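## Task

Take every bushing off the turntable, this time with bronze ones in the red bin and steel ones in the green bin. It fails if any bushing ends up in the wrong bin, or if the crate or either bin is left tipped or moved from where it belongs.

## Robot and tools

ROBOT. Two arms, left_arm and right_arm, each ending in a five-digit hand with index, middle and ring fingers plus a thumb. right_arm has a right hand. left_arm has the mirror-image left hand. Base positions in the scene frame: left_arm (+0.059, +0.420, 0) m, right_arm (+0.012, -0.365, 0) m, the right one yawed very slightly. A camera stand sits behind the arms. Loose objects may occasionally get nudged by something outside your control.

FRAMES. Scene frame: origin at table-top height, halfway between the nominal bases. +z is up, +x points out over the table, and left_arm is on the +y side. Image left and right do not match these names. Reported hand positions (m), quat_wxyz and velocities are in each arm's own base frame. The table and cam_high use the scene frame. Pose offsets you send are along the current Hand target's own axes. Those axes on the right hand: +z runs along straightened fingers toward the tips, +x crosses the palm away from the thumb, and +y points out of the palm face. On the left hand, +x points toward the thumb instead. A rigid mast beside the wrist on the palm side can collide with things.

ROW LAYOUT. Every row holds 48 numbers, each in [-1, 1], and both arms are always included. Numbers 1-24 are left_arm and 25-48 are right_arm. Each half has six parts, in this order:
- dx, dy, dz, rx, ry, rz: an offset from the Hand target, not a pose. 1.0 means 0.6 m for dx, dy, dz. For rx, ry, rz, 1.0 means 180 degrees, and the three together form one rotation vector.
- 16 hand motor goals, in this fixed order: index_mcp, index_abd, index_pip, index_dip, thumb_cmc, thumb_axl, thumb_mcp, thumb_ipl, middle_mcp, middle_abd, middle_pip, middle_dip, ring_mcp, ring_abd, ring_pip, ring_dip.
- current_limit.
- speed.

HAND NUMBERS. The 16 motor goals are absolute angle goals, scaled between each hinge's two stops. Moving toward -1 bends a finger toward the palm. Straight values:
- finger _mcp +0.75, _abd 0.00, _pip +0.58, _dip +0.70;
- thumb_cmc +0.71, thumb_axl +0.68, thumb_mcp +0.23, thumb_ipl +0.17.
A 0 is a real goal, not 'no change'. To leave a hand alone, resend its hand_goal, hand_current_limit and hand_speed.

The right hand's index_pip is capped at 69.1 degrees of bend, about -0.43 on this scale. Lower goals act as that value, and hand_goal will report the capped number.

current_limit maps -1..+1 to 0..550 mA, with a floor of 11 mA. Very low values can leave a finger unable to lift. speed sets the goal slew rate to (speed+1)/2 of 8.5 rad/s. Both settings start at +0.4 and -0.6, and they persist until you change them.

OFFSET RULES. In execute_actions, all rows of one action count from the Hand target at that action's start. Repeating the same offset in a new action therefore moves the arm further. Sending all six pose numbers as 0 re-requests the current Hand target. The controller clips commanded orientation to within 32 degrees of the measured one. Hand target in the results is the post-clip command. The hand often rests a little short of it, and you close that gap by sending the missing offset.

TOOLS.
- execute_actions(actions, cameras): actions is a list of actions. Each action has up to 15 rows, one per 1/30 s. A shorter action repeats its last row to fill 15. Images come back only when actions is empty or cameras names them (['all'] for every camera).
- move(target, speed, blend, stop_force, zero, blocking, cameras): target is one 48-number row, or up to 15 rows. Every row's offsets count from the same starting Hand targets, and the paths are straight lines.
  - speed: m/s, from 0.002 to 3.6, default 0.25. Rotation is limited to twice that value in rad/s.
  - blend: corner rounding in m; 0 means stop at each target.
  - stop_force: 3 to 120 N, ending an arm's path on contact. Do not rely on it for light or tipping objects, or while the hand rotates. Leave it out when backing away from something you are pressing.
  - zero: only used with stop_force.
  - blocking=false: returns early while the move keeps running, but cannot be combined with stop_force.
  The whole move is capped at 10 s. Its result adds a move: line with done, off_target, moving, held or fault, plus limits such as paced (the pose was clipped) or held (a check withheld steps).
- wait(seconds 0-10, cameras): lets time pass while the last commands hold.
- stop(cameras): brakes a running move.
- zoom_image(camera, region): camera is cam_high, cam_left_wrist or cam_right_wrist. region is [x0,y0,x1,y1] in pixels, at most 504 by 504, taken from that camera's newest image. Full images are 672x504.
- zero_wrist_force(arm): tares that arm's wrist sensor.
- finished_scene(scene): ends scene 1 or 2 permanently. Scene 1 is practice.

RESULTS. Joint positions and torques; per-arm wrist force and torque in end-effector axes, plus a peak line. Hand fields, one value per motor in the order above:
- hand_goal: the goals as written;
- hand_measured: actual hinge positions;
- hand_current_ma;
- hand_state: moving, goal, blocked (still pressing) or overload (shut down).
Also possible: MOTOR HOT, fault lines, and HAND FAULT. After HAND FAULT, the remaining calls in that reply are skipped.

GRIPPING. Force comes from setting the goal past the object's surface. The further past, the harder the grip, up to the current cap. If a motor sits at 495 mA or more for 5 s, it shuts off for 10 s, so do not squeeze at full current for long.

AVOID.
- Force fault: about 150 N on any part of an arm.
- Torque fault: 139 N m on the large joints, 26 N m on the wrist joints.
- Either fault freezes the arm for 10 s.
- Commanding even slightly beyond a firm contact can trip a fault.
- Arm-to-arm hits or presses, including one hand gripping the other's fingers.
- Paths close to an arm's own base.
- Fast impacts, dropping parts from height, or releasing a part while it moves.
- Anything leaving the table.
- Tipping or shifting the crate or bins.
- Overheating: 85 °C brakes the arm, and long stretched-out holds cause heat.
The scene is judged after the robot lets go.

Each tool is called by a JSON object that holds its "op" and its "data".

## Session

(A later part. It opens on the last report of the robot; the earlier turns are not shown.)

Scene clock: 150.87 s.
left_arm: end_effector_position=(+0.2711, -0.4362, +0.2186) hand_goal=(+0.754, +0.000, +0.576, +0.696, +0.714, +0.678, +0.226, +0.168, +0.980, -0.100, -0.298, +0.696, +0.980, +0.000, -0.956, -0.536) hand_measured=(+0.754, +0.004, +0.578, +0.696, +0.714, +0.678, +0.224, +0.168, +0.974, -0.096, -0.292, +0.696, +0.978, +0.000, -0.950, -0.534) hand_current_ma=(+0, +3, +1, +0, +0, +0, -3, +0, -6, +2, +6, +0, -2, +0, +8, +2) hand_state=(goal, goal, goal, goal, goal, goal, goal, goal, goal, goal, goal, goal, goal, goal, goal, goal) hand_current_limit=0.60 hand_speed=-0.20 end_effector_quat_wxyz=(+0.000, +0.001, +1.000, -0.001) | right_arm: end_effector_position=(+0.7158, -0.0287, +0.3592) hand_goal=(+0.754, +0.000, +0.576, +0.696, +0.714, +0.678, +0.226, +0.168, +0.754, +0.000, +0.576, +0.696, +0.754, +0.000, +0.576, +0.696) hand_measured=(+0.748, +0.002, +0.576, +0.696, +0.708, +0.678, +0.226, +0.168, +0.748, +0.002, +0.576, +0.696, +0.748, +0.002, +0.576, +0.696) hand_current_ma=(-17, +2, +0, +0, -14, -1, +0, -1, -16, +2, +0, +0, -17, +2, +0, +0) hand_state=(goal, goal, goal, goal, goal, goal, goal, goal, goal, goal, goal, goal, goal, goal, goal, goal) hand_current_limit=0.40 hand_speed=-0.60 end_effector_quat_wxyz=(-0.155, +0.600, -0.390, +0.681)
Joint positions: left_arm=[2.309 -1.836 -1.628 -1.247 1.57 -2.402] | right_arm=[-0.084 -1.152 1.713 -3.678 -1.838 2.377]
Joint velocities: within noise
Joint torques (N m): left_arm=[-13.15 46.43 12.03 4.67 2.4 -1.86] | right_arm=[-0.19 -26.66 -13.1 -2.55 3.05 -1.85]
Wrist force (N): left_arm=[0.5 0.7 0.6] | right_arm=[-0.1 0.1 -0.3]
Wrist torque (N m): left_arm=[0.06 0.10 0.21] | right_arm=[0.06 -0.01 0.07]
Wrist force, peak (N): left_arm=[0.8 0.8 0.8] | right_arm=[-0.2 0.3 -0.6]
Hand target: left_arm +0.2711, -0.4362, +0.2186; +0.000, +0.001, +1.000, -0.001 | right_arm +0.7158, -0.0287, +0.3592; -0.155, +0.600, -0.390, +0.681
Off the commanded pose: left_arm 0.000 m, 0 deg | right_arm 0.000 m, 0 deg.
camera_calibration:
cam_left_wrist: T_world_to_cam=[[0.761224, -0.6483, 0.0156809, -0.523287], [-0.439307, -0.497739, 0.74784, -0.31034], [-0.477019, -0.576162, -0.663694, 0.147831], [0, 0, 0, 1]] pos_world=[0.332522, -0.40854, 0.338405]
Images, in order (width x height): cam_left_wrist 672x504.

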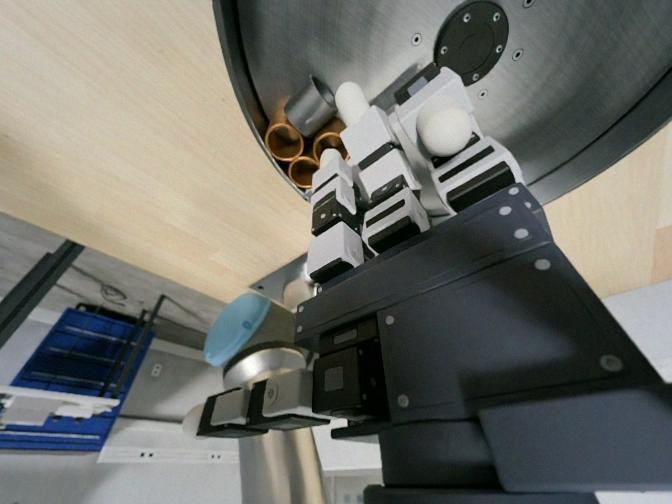

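{"op": "move", "data": {"target": [-0.0015,0,0.0593,0,0,0,0.754,0,0.576,0.696,0.714,0.678,0.226,0.168,0.98,-0.1,-0.299,0.696,0.98,0,-0.956,-0.536,0.6,-0.2,0,0,0,0,0,0,0.754,0,0.576,0.696,0.714,0.678,0.226,0.168,0.754,0,0.576,0.696,0.754,0,0.576,0.696,0.4,-0.6], "speed": 0.06, "stop_force": 3, "cameras": ["cam_left_wrist"]}}

{"op": "zoom_image", "data": {"camera": "cam_left_wrist", "region": [230, 70, 470, 250]}}

Scene clock: 154.53 s.
left_arm: end_effector_position=(+0.2720, -0.4363, +0.1830) hand_goal=(+0.754, +0.000, +0.576, +0.696, +0.714, +0.678, +0.226, +0.168, +0.980, -0.100, -0.298, +0.696, +0.980, +0.000, -0.956, -0.536) hand_measured=(+0.754, +0.004, +0.578, +0.696, +0.714, +0.678, +0.224, +0.168, +0.974, -0.096, -0.292, +0.696, +0.978, +0.000, -0.950, -0.534) hand_current_ma=(+0, +3, +1, +0, +0, +0, -3, +0, -6, +2, +6, +0, -2, +0, +8, +2) hand_state=(goal, goal, goal, goal, goal, goal, goal, goal, goal, goal, goal, goal, goal, goal, goal, goal) hand_current_limit=0.60 hand_speed=-0.20 end_effector_quat_wxyz=(+0.000, +0.001, +1.000, -0.001) | right_arm: end_effector_position=(+0.7158, -0.0287, +0.3592) hand_goal=(+0.754, +0.000, +0.576, +0.696, +0.714, +0.678, +0.226, +0.168, +0.754, +0.000, +0.576, +0.696, +0.754, +0.000, +0.576, +0.696) hand_measured=(+0.748, +0.002, +0.576, +0.696, +0.708, +0.678, +0.226, +0.168, +0.748, +0.002, +0.576, +0.696, +0.748, +0.002, +0.576, +0.696) hand_current_ma=(-17, +2, +0, +0, -14, -1, +0, -1, -16, +2, +0, +0, -17, +2, +0, +0) hand_state=(goal, goal, goal, goal, goal, goal, goal, goal, goal, goal, goal, goal, goal, goal, goal, goal) hand_current_limit=0.40 hand_speed=-0.60 end_effector_quat_wxyz=(-0.155, +0.600, -0.390, +0.681)
Joint positions: left_arm=[2.31 -1.867 -1.684 -1.16 1.57 -2.401] | right_arm=[-0.084 -1.152 1.713 -3.678 -1.838 2.377]
Joint torques (N m): left_arm=[10.55 20.46 11.05 4.75 2.19 2.06] | right_arm=[0.26 -26.97 -13.11 -2.46 2.9 -1.6]
Wrist force (N): left_arm=[0.8 0.7 0.2] | right_arm=[-0.1 0.3 -0.3]
Wrist torque (N m): left_arm=[0.13 0.03 0.02] | right_arm=[0.09 0.00 0.07]
Wrist force, peak (N): left_arm=[0.7 0.7 0.9] | right_arm=[-0.5 0.4 -0.5]
Hand target: left_arm +0.2720, -0.4363, +0.1830; +0.000, +0.001, +1.000, -0.001 | right_arm +0.7158, -0.0287, +0.3592; -0.155, +0.600, -0.390, +0.681
Off the commanded pose: left_arm 0.000 m, 0 deg | right_arm 0.000 m, 0 deg.
move: done
camera_calibration:
cam_left_wrist: T_world_to_cam=[[0.761224, -0.6483, 0.0156809, -0.523414], [-0.439307, -0.497739, 0.74784, -0.283321], [-0.477019, -0.576162, -0.663694, 0.124633], [0, 0, 0, 1]] pos_world=[0.333422, -0.40854, 0.302805]
Images, in order (width x height): cam_left_wrist 672x504.

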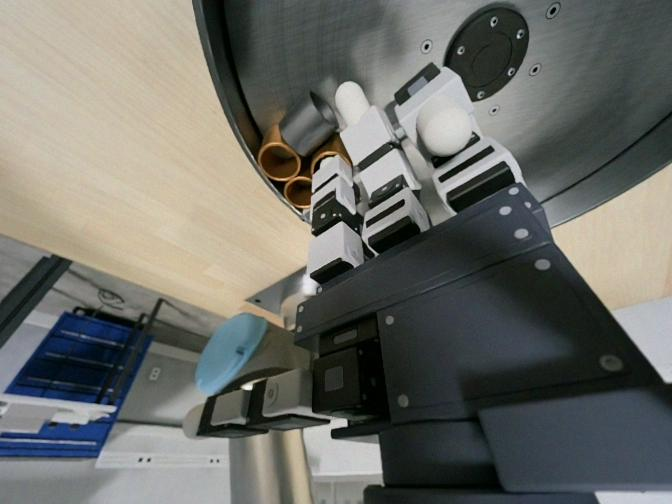

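Scaled by 2.100 from the camera's 672x504 image, which has a finer 960x720 frame.

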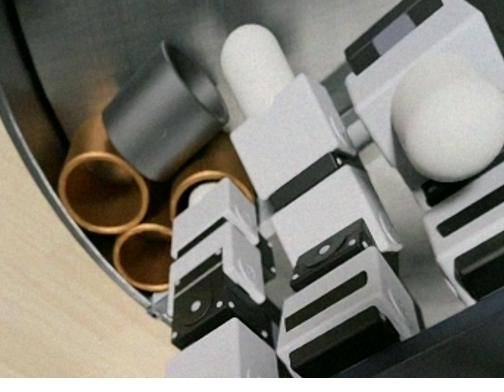

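{"op": "move", "data": {"target": [[-0.05,0,0,0,0,0,0.754,0,0.576,0.696,0.714,0.678,0.226,0.168,0.98,-0.1,-0.299,0.696,0.98,0,-0.956,-0.536,0.6,-0.2,0,0,0,0,0,0,0.754,0,0.576,0.696,0.714,0.678,0.226,0.168,0.754,0,0.576,0.696,0.754,0,0.576,0.696,0.4,-0.6],[-0.1517,0.0422,0,0,0,0,0.754,0,0.576,0.696,0.714,0.678,0.226,0.168,0.98,-0.1,-0.299,0.696,0.98,0,-0.956,-0.536,0.6,-0.2,0,0,0,0,0,0,0.754,0,0.576,0.696,0.714,0.678,0.226,0.168,0.754,0,0.576,0.696,0.754,0,0.576,0.696,0.4,-0.6],[-0.2808,0.0435,0,0,0,0,0.754,0,0.576,0.696,0.714,0.678,0.226,0.168,0.98,-0.1,-0.299,0.696,0.98,0,-0.956,-0.536,0.6,-0.2,0,0,0,0,0,0,0.754,0,0.576,0.696,0.714,0.678,0.226,0.168,0.754,0,0.576,0.696,0.754,0,0.576,0.696,0.4,-0.6]], "speed": 0.07, "blend": [0.01,0.01,0]}}

{"op": "execute_actions", "data": {"actions": [[[0,0,-0.0115,0,0,0,0.754,0,0.576,0.696,0.714,0.678,0.226,0.168,0.754,-0.15,0.576,0.696,0.98,0,-0.956,-0.536,0.6,-0.2,0,0,0,0,0,0,0.754,0,0.576,0.696,0.714,0.678,0.226,0.168,0.754,0,0.576,0.696,0.754,0,0.576,0.696,0.4,-0.6],[0,0,-0.023,0,0,0,0.754,0,0.576,0.696,0.714,0.678,0.226,0.168,0.754,-0.15,0.576,0.696,0.98,0,-0.956,-0.536,0.6,-0.2,0,0,0,0,0,0,0.754,0,0.576,0.696,0.714,0.678,0.226,0.168,0.754,0,0.576,0.696,0.754,0,0.576,0.696,0.4,-0.6],[0,0,-0.0345,0,0,0,0.754,0,0.576,0.696,0.714,0.678,0.226,0.168,0.754,-0.15,0.576,0.696,0.98,0,-0.956,-0.536,0.6,-0.2,0,0,0,0,0,0,0.754,0,0.576,0.696,0.714,0.678,0.226,0.168,0.754,0,0.576,0.696,0.754,0,0.576,0.696,0.4,-0.6],[0,0,-0.046,0,0,0,0.754,0,0.576,0.696,0.714,0.678,0.226,0.168,0.754,-0.15,0.576,0.696,0.98,0,-0.956,-0.536,0.6,-0.2,0,0,0,0,0,0,0.754,0,0.576,0.696,0.714,0.678,0.226,0.168,0.754,0,0.576,0.696,0.754,0,0.576,0.696,0.4,-0.6],[0,0,-0.0567,0,0,0,0.754,0,0.576,0.696,0.714,0.678,0.226,0.168,0.754,-0.15,0.576,0.696,0.98,0,-0.956,-0.536,0.6,-0.2,0,0,0,0,0,0,0.754,0,0.576,0.696,0.714,0.678,0.226,0.168,0.754,0,0.576,0.696,0.754,0,0.576,0.696,0.4,-0.6]],[[0.013,0,0,0,0,0,0.754,0.125,0.576,0.696,0.714,0.678,0.226,0.168,0.754,-0.125,0.576,0.696,0.98,0,-0.956,-0.536,0.6,-0.2,0,0,0,0,0,0,0.754,0,0.576,0.696,0.714,0.678,0.226,0.168,0.754,0,0.576,0.696,0.754,0,0.576,0.696,0.4,-0.6],[0.026,0,0,0,0,0,0.754,0.125,0.576,0.696,0.714,0.678,0.226,0.168,0.754,-0.125,0.576,0.696,0.98,0,-0.956,-0.536,0.6,-0.2,0,0,0,0,0,0,0.754,0,0.576,0.696,0.714,0.678,0.226,0.168,0.754,0,0.576,0.696,0.754,0,0.576,0.696,0.4,-0.6],[0.039,0,0,0,0,0,0.754,0.125,0.576,0.696,0.714,0.678,0.226,0.168,0.754,-0.125,0.576,0.696,0.98,0,-0.956,-0.536,0.6,-0.2,0,0,0,0,0,0,0.754,0,0.576,0.696,0.714,0.678,0.226,0.168,0.754,0,0.576,0.696,0.754,0,0.576,0.696,0.4,-0.6],[0.052,0.001,0,0,0,0,0.754,0.125,0.576,0.696,0.714,0.678,0.226,0.168,0.754,-0.125,0.576,0.696,0.98,0,-0.956,-0.536,0.6,-0.2,0,0,0,0,0,0,0.754,0,0.576,0.696,0.714,0.678,0.226,0.168,0.754,0,0.576,0.696,0.754,0,0.576,0.696,0.4,-0.6],[0.0655,0.001,0,0,0,0,0.754,0.125,0.576,0.696,0.714,0.678,0.226,0.168,0.754,-0.125,0.576,0.696,0.98,0,-0.956,-0.536,0.6,-0.2,0,0,0,0,0,0,0.754,0,0.576,0.696,0.714,0.678,0.226,0.168,0.754,0,0.576,0.696,0.754,0,0.576,0.696,0.4,-0.6]],[[0.001,0,0.008,0,0,0,0.754,0.125,0.576,0.696,0.714,0.678,0.226,0.168,0.754,-0.125,0.576,0.696,0.98,0,-0.956,-0.536,0.6,-0.2,0,0,0,0,0,0,0.754,0,0.576,0.696,0.714,0.678,0.226,0.168,0.754,0,0.576,0.696,0.754,0,0.576,0.696,0.4,-0.6],[0.002,0,0.016,0,0,0,0.754,0.125,0.576,0.696,0.714,0.678,0.226,0.168,0.754,-0.125,0.576,0.696,0.98,0,-0.956,-0.536,0.6,-0.2,0,0,0,0,0,0,0.754,0,0.576,0.696,0.714,0.678,0.226,0.168,0.754,0,0.576,0.696,0.754,0,0.576,0.696,0.4,-0.6],[0.003,0,0.024,0,0,0,0.754,0.125,0.576,0.696,0.714,0.678,0.226,0.168,0.754,-0.125,0.576,0.696,0.98,0,-0.956,-0.536,0.6,-0.2,0,0,0,0,0,0,0.754,0,0.576,0.696,0.714,0.678,0.226,0.168,0.754,0,0.576,0.696,0.754,0,0.576,0.696,0.4,-0.6],[0.004,0,0.032,0,0,0,0.754,0.125,0.576,0.696,0.714,0.678,0.226,0.168,0.754,-0.125,0.576,0.696,0.98,0,-0.956,-0.536,0.6,-0.2,0,0,0,0,0,0,0.754,0,0.576,0.696,0.714,0.678,0.226,0.168,0.754,0,0.576,0.696,0.754,0,0.576,0.696,0.4,-0.6],[0.005,0,0.04,0,0,0,0.754,0.125,0.576,0.696,0.714,0.678,0.226,0.168,0.754,-0.125,0.576,0.696,0.98,0,-0.956,-0.536,0.6,-0.2,0,0,0,0,0,0,0.754,0,0.576,0.696,0.714,0.678,0.226,0.168,0.754,0,0.576,0.696,0.754,0,0.576,0.696,0.4,-0.6]],[[0,0,0,0,0,0,0.754,-0.15,0.576,0.696,0.714,0.678,0.226,0.168,0.754,0.15,0.576,0.696,0.98,0,-0.956,-0.536,0.6,-0.2,0,0,0,0,0,0,0.754,0,0.576,0.696,0.714,0.678,0.226,0.168,0.754,0,0.576,0.696,0.754,0,0.576,0.696,0.4,-0.6]]], "cameras": ["cam_left_wrist"]}}

{"op": "zoom_image", "data": {"camera": "cam_left_wrist", "region": [160, 40, 460, 265]}}

Scene clock: 162.90 s.
left_arm: end_effector_position=(+0.4404, -0.4104, +0.1829) hand_goal=(+0.754, +0.000, +0.576, +0.696, +0.714, +0.678, +0.226, +0.168, +0.980, -0.100, -0.298, +0.696, +0.980, +0.000, -0.956, -0.536) hand_measured=(+0.754, +0.004, +0.578, +0.696, +0.714, +0.678, +0.224, +0.168, +0.974, -0.096, -0.292, +0.696, +0.978, +0.000, -0.950, -0.534) hand_current_ma=(+0, +3, +1, +0, +0, +0, -3, +0, -6, +2, +6, +0, -2, +0, +8, +2) hand_state=(goal, goal, goal, goal, goal, goal, goal, goal, goal, goal, goal, goal, goal, goal, goal, goal) hand_current_limit=0.60 hand_speed=-0.20 end_effector_quat_wxyz=(+0.000, +0.001, +1.000, -0.001) | right_arm: end_effector_position=(+0.7158, -0.0287, +0.3592) hand_goal=(+0.754, +0.000, +0.576, +0.696, +0.714, +0.678, +0.226, +0.168, +0.754, +0.000, +0.576, +0.696, +0.754, +0.000, +0.576, +0.696) hand_measured=(+0.748, +0.002, +0.576, +0.696, +0.708, +0.678, +0.226, +0.168, +0.748, +0.002, +0.576, +0.696, +0.748, +0.002, +0.576, +0.696) hand_current_ma=(-17, +2, +0, +0, -14, -1, +0, -1, -16, +2, +0, +0, -17, +2, +0, +0) hand_state=(goal, goal, goal, goal, goal, goal, goal, goal, goal, goal, goal, goal, goal, goal, goal, goal) hand_current_limit=0.40 hand_speed=-0.60 end_effector_quat_wxyz=(-0.155, +0.600, -0.390, +0.681)
Joint positions: left_arm=[2.521 -2.046 -1.428 -1.238 1.57 -2.19] | right_arm=[-0.084 -1.152 1.713 -3.678 -1.838 2.377]
Joint torques (N m): left_arm=[11.1 28.82 33.58 -0.04 -2.46 2.02] | right_arm=[1.57 -26.95 -13.7 -2.28 2.99 -1.81]
Wrist force (N): left_arm=[0.6 1.1 0.5] | right_arm=[-0.2 0.2 -0.3]
Wrist torque (N m): left_arm=[0.09 0.16 0.01] | right_arm=[0.07 0.01 0.06]
Wrist force, peak (N): left_arm=[1.3 0.8 0.3] | right_arm=[-0.4 0.2 -0.7]
Hand target: left_arm +0.4405, -0.4104, +0.1829; +0.000, +0.001, +1.000, -0.001 | right_arm +0.7158, -0.0287, +0.3592; -0.155, +0.600, -0.390, +0.681
Off the commanded pose: left_arm 0.000 m, 0 deg | right_arm 0.000 m, 0 deg.
move: done

Scene clock: 165.10 s.
left_arm: end_effector_position=(+0.3982, -0.4098, +0.1930) hand_goal=(+0.754, -0.150, +0.576, +0.696, +0.714, +0.678, +0.226, +0.168, +0.754, +0.150, +0.576, +0.696, +0.980, +0.000, -0.956, -0.536) hand_measured=(+0.754, +0.064, +0.578, +0.696, +0.714, +0.678, +0.224, +0.168, +0.754, -0.060, +0.574, +0.696, +0.978, +0.000, -0.950, -0.534) hand_current_ma=(+0, +440, +1, +0, +0, +0, -4, +0, +0, -440, -2, +0, -2, +0, +8, +2) hand_state=(goal, blocked, goal, goal, goal, goal, goal, goal, goal, blocked, goal, goal, goal, goal, goal, goal) hand_current_limit=0.60 hand_speed=-0.20 end_effector_quat_wxyz=(+0.000, +0.001, +1.000, -0.001) | right_arm: end_effector_position=(+0.7158, -0.0287, +0.3592) hand_goal=(+0.754, +0.000, +0.576, +0.696, +0.714, +0.678, +0.226, +0.168, +0.754, +0.000, +0.576, +0.696, +0.754, +0.000, +0.576, +0.696) hand_measured=(+0.748, +0.002, +0.576, +0.696, +0.708, +0.678, +0.226, +0.168, +0.748, +0.002, +0.576, +0.696, +0.748, +0.002, +0.576, +0.696) hand_current_ma=(-17, +2, +0, +0, -14, -1, +0, -1, -16, +2, +0, +0, -17, +2, +0, +0) hand_state=(goal, goal, goal, goal, goal, goal, goal, goal, goal, goal, goal, goal, goal, goal, goal, goal) hand_current_limit=0.40 hand_speed=-0.60 end_effector_quat_wxyz=(-0.155, +0.600, -0.390, +0.681)
Joint positions: left_arm=[2.483 -1.972 -1.51 -1.229 1.57 -2.228] | right_arm=[-0.084 -1.152 1.713 -3.678 -1.838 2.377]
Joint torques (N m): left_arm=[-12.63 24.7 11.52 4.6 2.36 -1.84] | right_arm=[1.59 -26.74 -13.74 -2.14 3.14 -1.65]
Wrist force (N): left_arm=[0.6 0.5 -1.0] | right_arm=[-0.1 0.2 -0.5]
Wrist torque (N m): left_arm=[0.10 0.16 0.22] | right_arm=[0.09 0.00 0.08]
Wrist force, peak (N): left_arm=[0.6 1.0 2.7] | right_arm=[-0.5 0.0 -0.4]
Hand target: left_arm +0.3982, -0.4097, +0.1930; +0.000, +0.001, +1.000, -0.001 | right_arm +0.7158, -0.0287, +0.3592; -0.155, +0.600, -0.390, +0.681
Off the commanded pose: left_arm 0.000 m, 0 deg | right_arm 0.000 m, 0 deg.
camera_calibration:
cam_left_wrist: T_world_to_cam=[[0.761225, -0.648299, 0.0156813, -0.602534], [-0.439271, -0.497696, 0.74789, -0.222141], [-0.477052, -0.576201, -0.663637, 0.206768], [0, 0, 0, 1]] pos_world=[0.459722, -0.382041, 0.312805]
Images, in order (width x height): cam_left_wrist 672x504.

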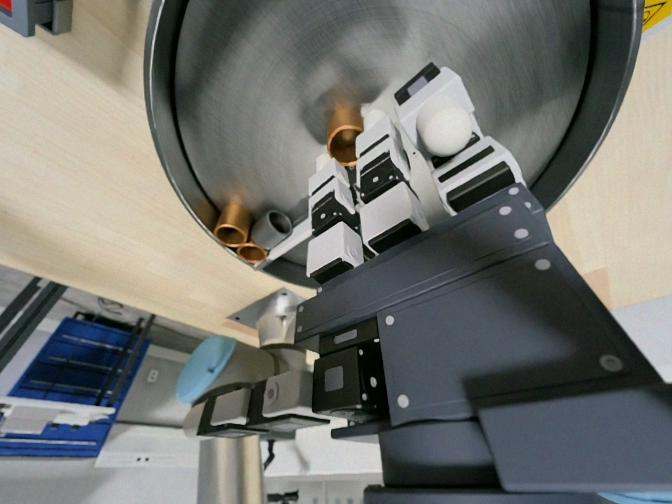

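Scaled by 1.680 from the camera's 672x504 image, which has a finer 960x720 frame.

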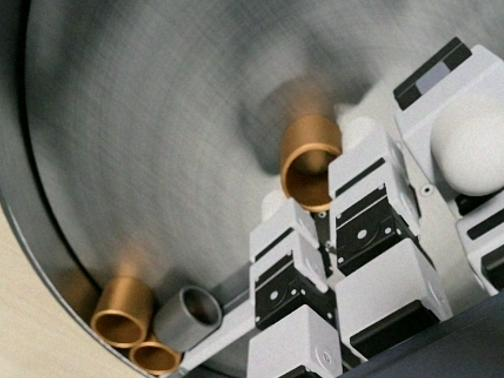

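{"op": "move", "data": {"target": [[0,0,-0.14,0,0,0,0.754,-0.15,0.576,0.696,0.714,0.678,0.226,0.168,0.754,0.15,0.576,0.696,0.98,0,-0.956,-0.536,0.6,-0.2,0,0,0,0,0,0,0.754,0,0.576,0.696,0.714,0.678,0.226,0.168,0.754,0,0.576,0.696,0.754,0,0.576,0.696,0.4,-0.6],[0.1508,0.5643,-0.14,0,0,0.075,0.754,-0.15,0.576,0.696,0.714,0.678,0.226,0.168,0.754,0.15,0.576,0.696,0.98,0,-0.956,-0.536,0.6,-0.2,0,0,0,0,0,0,0.754,0,0.576,0.696,0.714,0.678,0.226,0.168,0.754,0,0.576,0.696,0.754,0,0.576,0.696,0.4,-0.6],[0.1508,0.5643,-0.02,0,0,0.075,0.754,-0.15,0.576,0.696,0.714,0.678,0.226,0.168,0.754,0.15,0.576,0.696,0.98,0,-0.956,-0.536,0.6,-0.2,0,0,0,0,0,0,0.754,0,0.576,0.696,0.714,0.678,0.226,0.168,0.754,0,0.576,0.696,0.754,0,0.576,0.696,0.4,-0.6]], "speed": [0.12,0.3,0.12], "blend": [0.03,0.03,0], "cameras": ["cam_left_wrist","cam_high"]}}

{"op": "zoom_image", "data": {"camera": "cam_left_wrist", "region": [200, 40, 500, 265]}}

Scene clock: 170.73 s.
left_arm: end_effector_position=(+0.3082, -0.0710, +0.2047) hand_goal=(+0.754, -0.150, +0.576, +0.696, +0.714, +0.678, +0.226, +0.168, +0.754, +0.150, +0.576, +0.696, +0.980, +0.000, -0.956, -0.536) hand_measured=(+0.752, +0.064, +0.576, +0.696, +0.714, +0.678, +0.224, +0.168, +0.754, -0.060, +0.576, +0.696, +0.978, +0.000, -0.950, -0.534) hand_current_ma=(-3, +440, +0, +0, +0, +0, -4, +0, +0, -440, +0, +0, -2, +0, +8, +2) hand_state=(goal, blocked, goal, goal, goal, goal, goal, goal, goal, blocked, goal, goal, goal, goal, goal, goal) hand_current_limit=0.60 hand_speed=-0.20 end_effector_quat_wxyz=(+0.000, +0.118, +0.993, -0.001) | right_arm: end_effector_position=(+0.7158, -0.0287, +0.3592) hand_goal=(+0.754, +0.000, +0.576, +0.696, +0.714, +0.678, +0.226, +0.168, +0.754, +0.000, +0.576, +0.696, +0.754, +0.000, +0.576, +0.696) hand_measured=(+0.748, +0.002, +0.576, +0.696, +0.708, +0.678, +0.226, +0.168, +0.748, +0.002, +0.576, +0.696, +0.748, +0.002, +0.576, +0.696) hand_current_ma=(-17, +2, +0, +0, -14, -1, +0, -1, -16, +2, +0, +0, -17, +2, +0, +0) hand_state=(goal, goal, goal, goal, goal, goal, goal, goal, goal, goal, goal, goal, goal, goal, goal, goal) hand_current_limit=0.40 hand_speed=-0.60 end_effector_quat_wxyz=(-0.155, +0.600, -0.390, +0.681)
Joint positions: left_arm=[3.061 -1.213 -2.256 -1.243 1.57 -1.414] | right_arm=[-0.084 -1.152 1.713 -3.678 -1.838 2.377]
Joint torques (N m): left_arm=[-7.68 -6.61 12.04 4.85 2.54 -1.6] | right_arm=[0.85 -26.83 -13.93 -2.35 2.94 -1.69]
Wrist force (N): left_arm=[0.5 0.9 1.9] | right_arm=[-0.3 0.0 -0.4]
Wrist torque (N m): left_arm=[0.00 0.13 -0.01] | right_arm=[0.06 0.03 0.05]
Wrist force, peak (N): left_arm=[0.7 0.8 2.9] | right_arm=[-0.4 0.2 -0.6]
Hand target: left_arm +0.3082, -0.0710, +0.2046; +0.000, +0.118, +0.993, -0.001 | right_arm +0.7158, -0.0287, +0.3592; -0.155, +0.600, -0.390, +0.681
Off the commanded pose: left_arm 0.000 m, 0 deg | right_arm 0.000 m, 0 deg.
move: done
camera_calibration:
cam_left_wrist: T_world_to_cam=[[0.5889, -0.808049, 0.015929, -0.272925], [-0.543539, -0.381388, 0.747736, -0.0613672], [-0.598132, -0.449, -0.663806, 0.413178], [0, 0, 0, 1]] pos_world=[0.374505, -0.0584244, 0.324504]
Images, in order (width x height): cam_high 672x504, cam_left_wrist 672x504.

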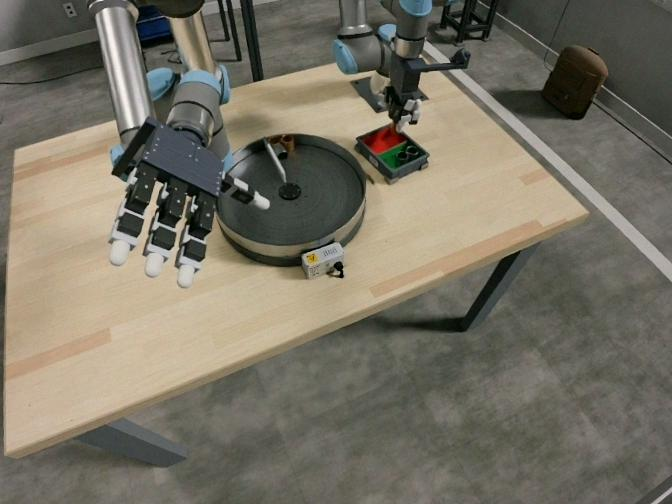

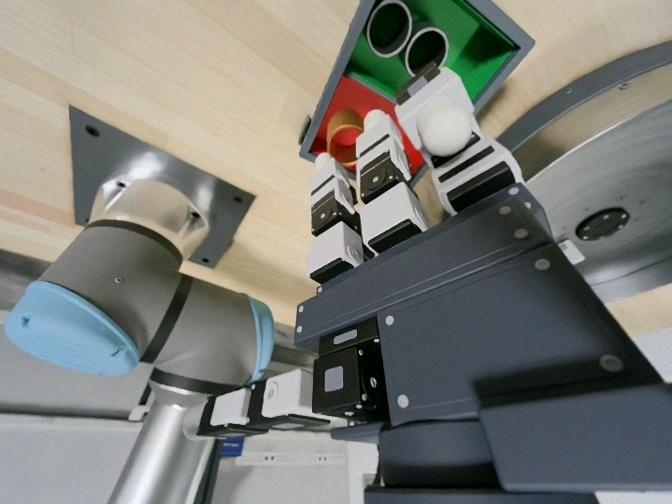

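Scaled by 1.680 from the camera's 672x504 image, which has a finer 960x720 frame.

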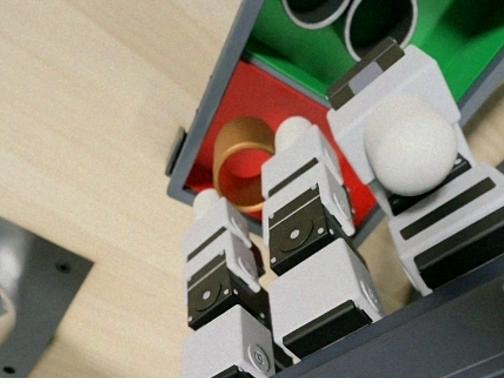

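{"op": "move", "data": {"target": [-0.0007,-0.0015,0.0953,0,0,0,0.754,-0.15,0.576,0.696,0.714,0.678,0.226,0.168,0.754,0.15,0.576,0.696,0.98,0,-0.956,-0.536,0.6,-0.2,0,0,0,0,0,0,0.754,0,0.576,0.696,0.714,0.678,0.226,0.168,0.754,0,0.576,0.696,0.754,0,0.576,0.696,0.4,-0.6], "speed": 0.05, "stop_force": 4, "cameras": ["cam_left_wrist"]}}

{"op": "zoom_image", "data": {"camera": "cam_left_wrist", "region": [240, 60, 440, 210]}}

Scene clock: 177.13 s.
left_arm: end_effector_position=(+0.3084, -0.0720, +0.1475) hand_goal=(+0.754, -0.150, +0.576, +0.696, +0.714, +0.678, +0.226, +0.168, +0.754, +0.150, +0.576, +0.696, +0.980, +0.000, -0.956, -0.536) hand_measured=(+0.746, +0.064, +0.574, +0.696, +0.714, +0.678, +0.224, +0.168, +0.762, -0.060, +0.580, +0.696, +0.978, +0.000, -0.950, -0.534) hand_current_ma=(-9, +440, -1, +0, +0, +0, -4, +0, +12, -440, +4, +1, -2, +0, +8, +2) hand_state=(goal, blocked, goal, goal, goal, goal, goal, goal, goal, blocked, goal, goal, goal, goal, goal, goal) hand_current_limit=0.60 hand_speed=-0.20 end_effector_quat_wxyz=(+0.000, +0.118, +0.993, -0.001) | right_arm: end_effector_position=(+0.7158, -0.0287, +0.3592) hand_goal=(+0.754, +0.000, +0.576, +0.696, +0.714, +0.678, +0.226, +0.168, +0.754, +0.000, +0.576, +0.696, +0.754, +0.000, +0.576, +0.696) hand_measured=(+0.748, +0.002, +0.576, +0.696, +0.708, +0.678, +0.226, +0.168, +0.748, +0.002, +0.576, +0.696, +0.748, +0.002, +0.576, +0.696) hand_current_ma=(-17, +2, +0, +0, -14, -1, +0, -1, -16, +2, +0, +0, -17, +2, +0, +0) hand_state=(goal, goal, goal, goal, goal, goal, goal, goal, goal, goal, goal, goal, goal, goal, goal, goal) hand_current_limit=0.40 hand_speed=-0.60 end_effector_quat_wxyz=(-0.155, +0.600, -0.390, +0.681)
Joint positions: left_arm=[3.058 -1.29 -2.368 -1.054 1.57 -1.417] | right_arm=[-0.084 -1.152 1.713 -3.678 -1.838 2.377]
Joint torques (N m): left_arm=[-12.02 -5.69 11.56 5.19 2.54 -1.74] | right_arm=[1.54 -26.49 -13.71 -2.19 3.08 -1.78]
Wrist force (N): left_arm=[1.7 1.2 0.7] | right_arm=[-0.4 0.1 -0.5]
Wrist torque (N m): left_arm=[0.18 0.20 0.25] | right_arm=[0.09 0.04 0.05]
Wrist force, peak (N): left_arm=[1.8 1.1 1.8] | right_arm=[-0.3 -0.2 -0.8]
Hand target: left_arm +0.3084, -0.0720, +0.1475; +0.000, +0.118, +0.993, -0.001 | right_arm +0.7158, -0.0287, +0.3592; -0.155, +0.600, -0.390, +0.681
Off the commanded pose: left_arm 0.000 m, 0 deg | right_arm 0.000 m, 0 deg.
move: done
camera_calibration:
cam_left_wrist: T_world_to_cam=[[0.588851, -0.808086, 0.015876, -0.27285], [-0.543563, -0.381404, 0.74771, -0.0189094], [-0.598159, -0.44892, -0.663835, 0.374843], [0, 0, 0, 1]] pos_world=[0.374605, -0.0594242, 0.267304]
Images, in order (width x height): cam_left_wrist 672x504.

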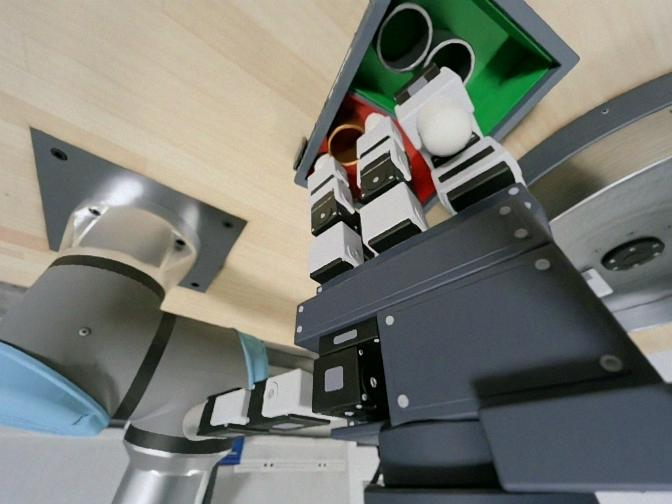

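Scaled by 2.520 from the camera's 672x504 image, which has a finer 960x720 frame.

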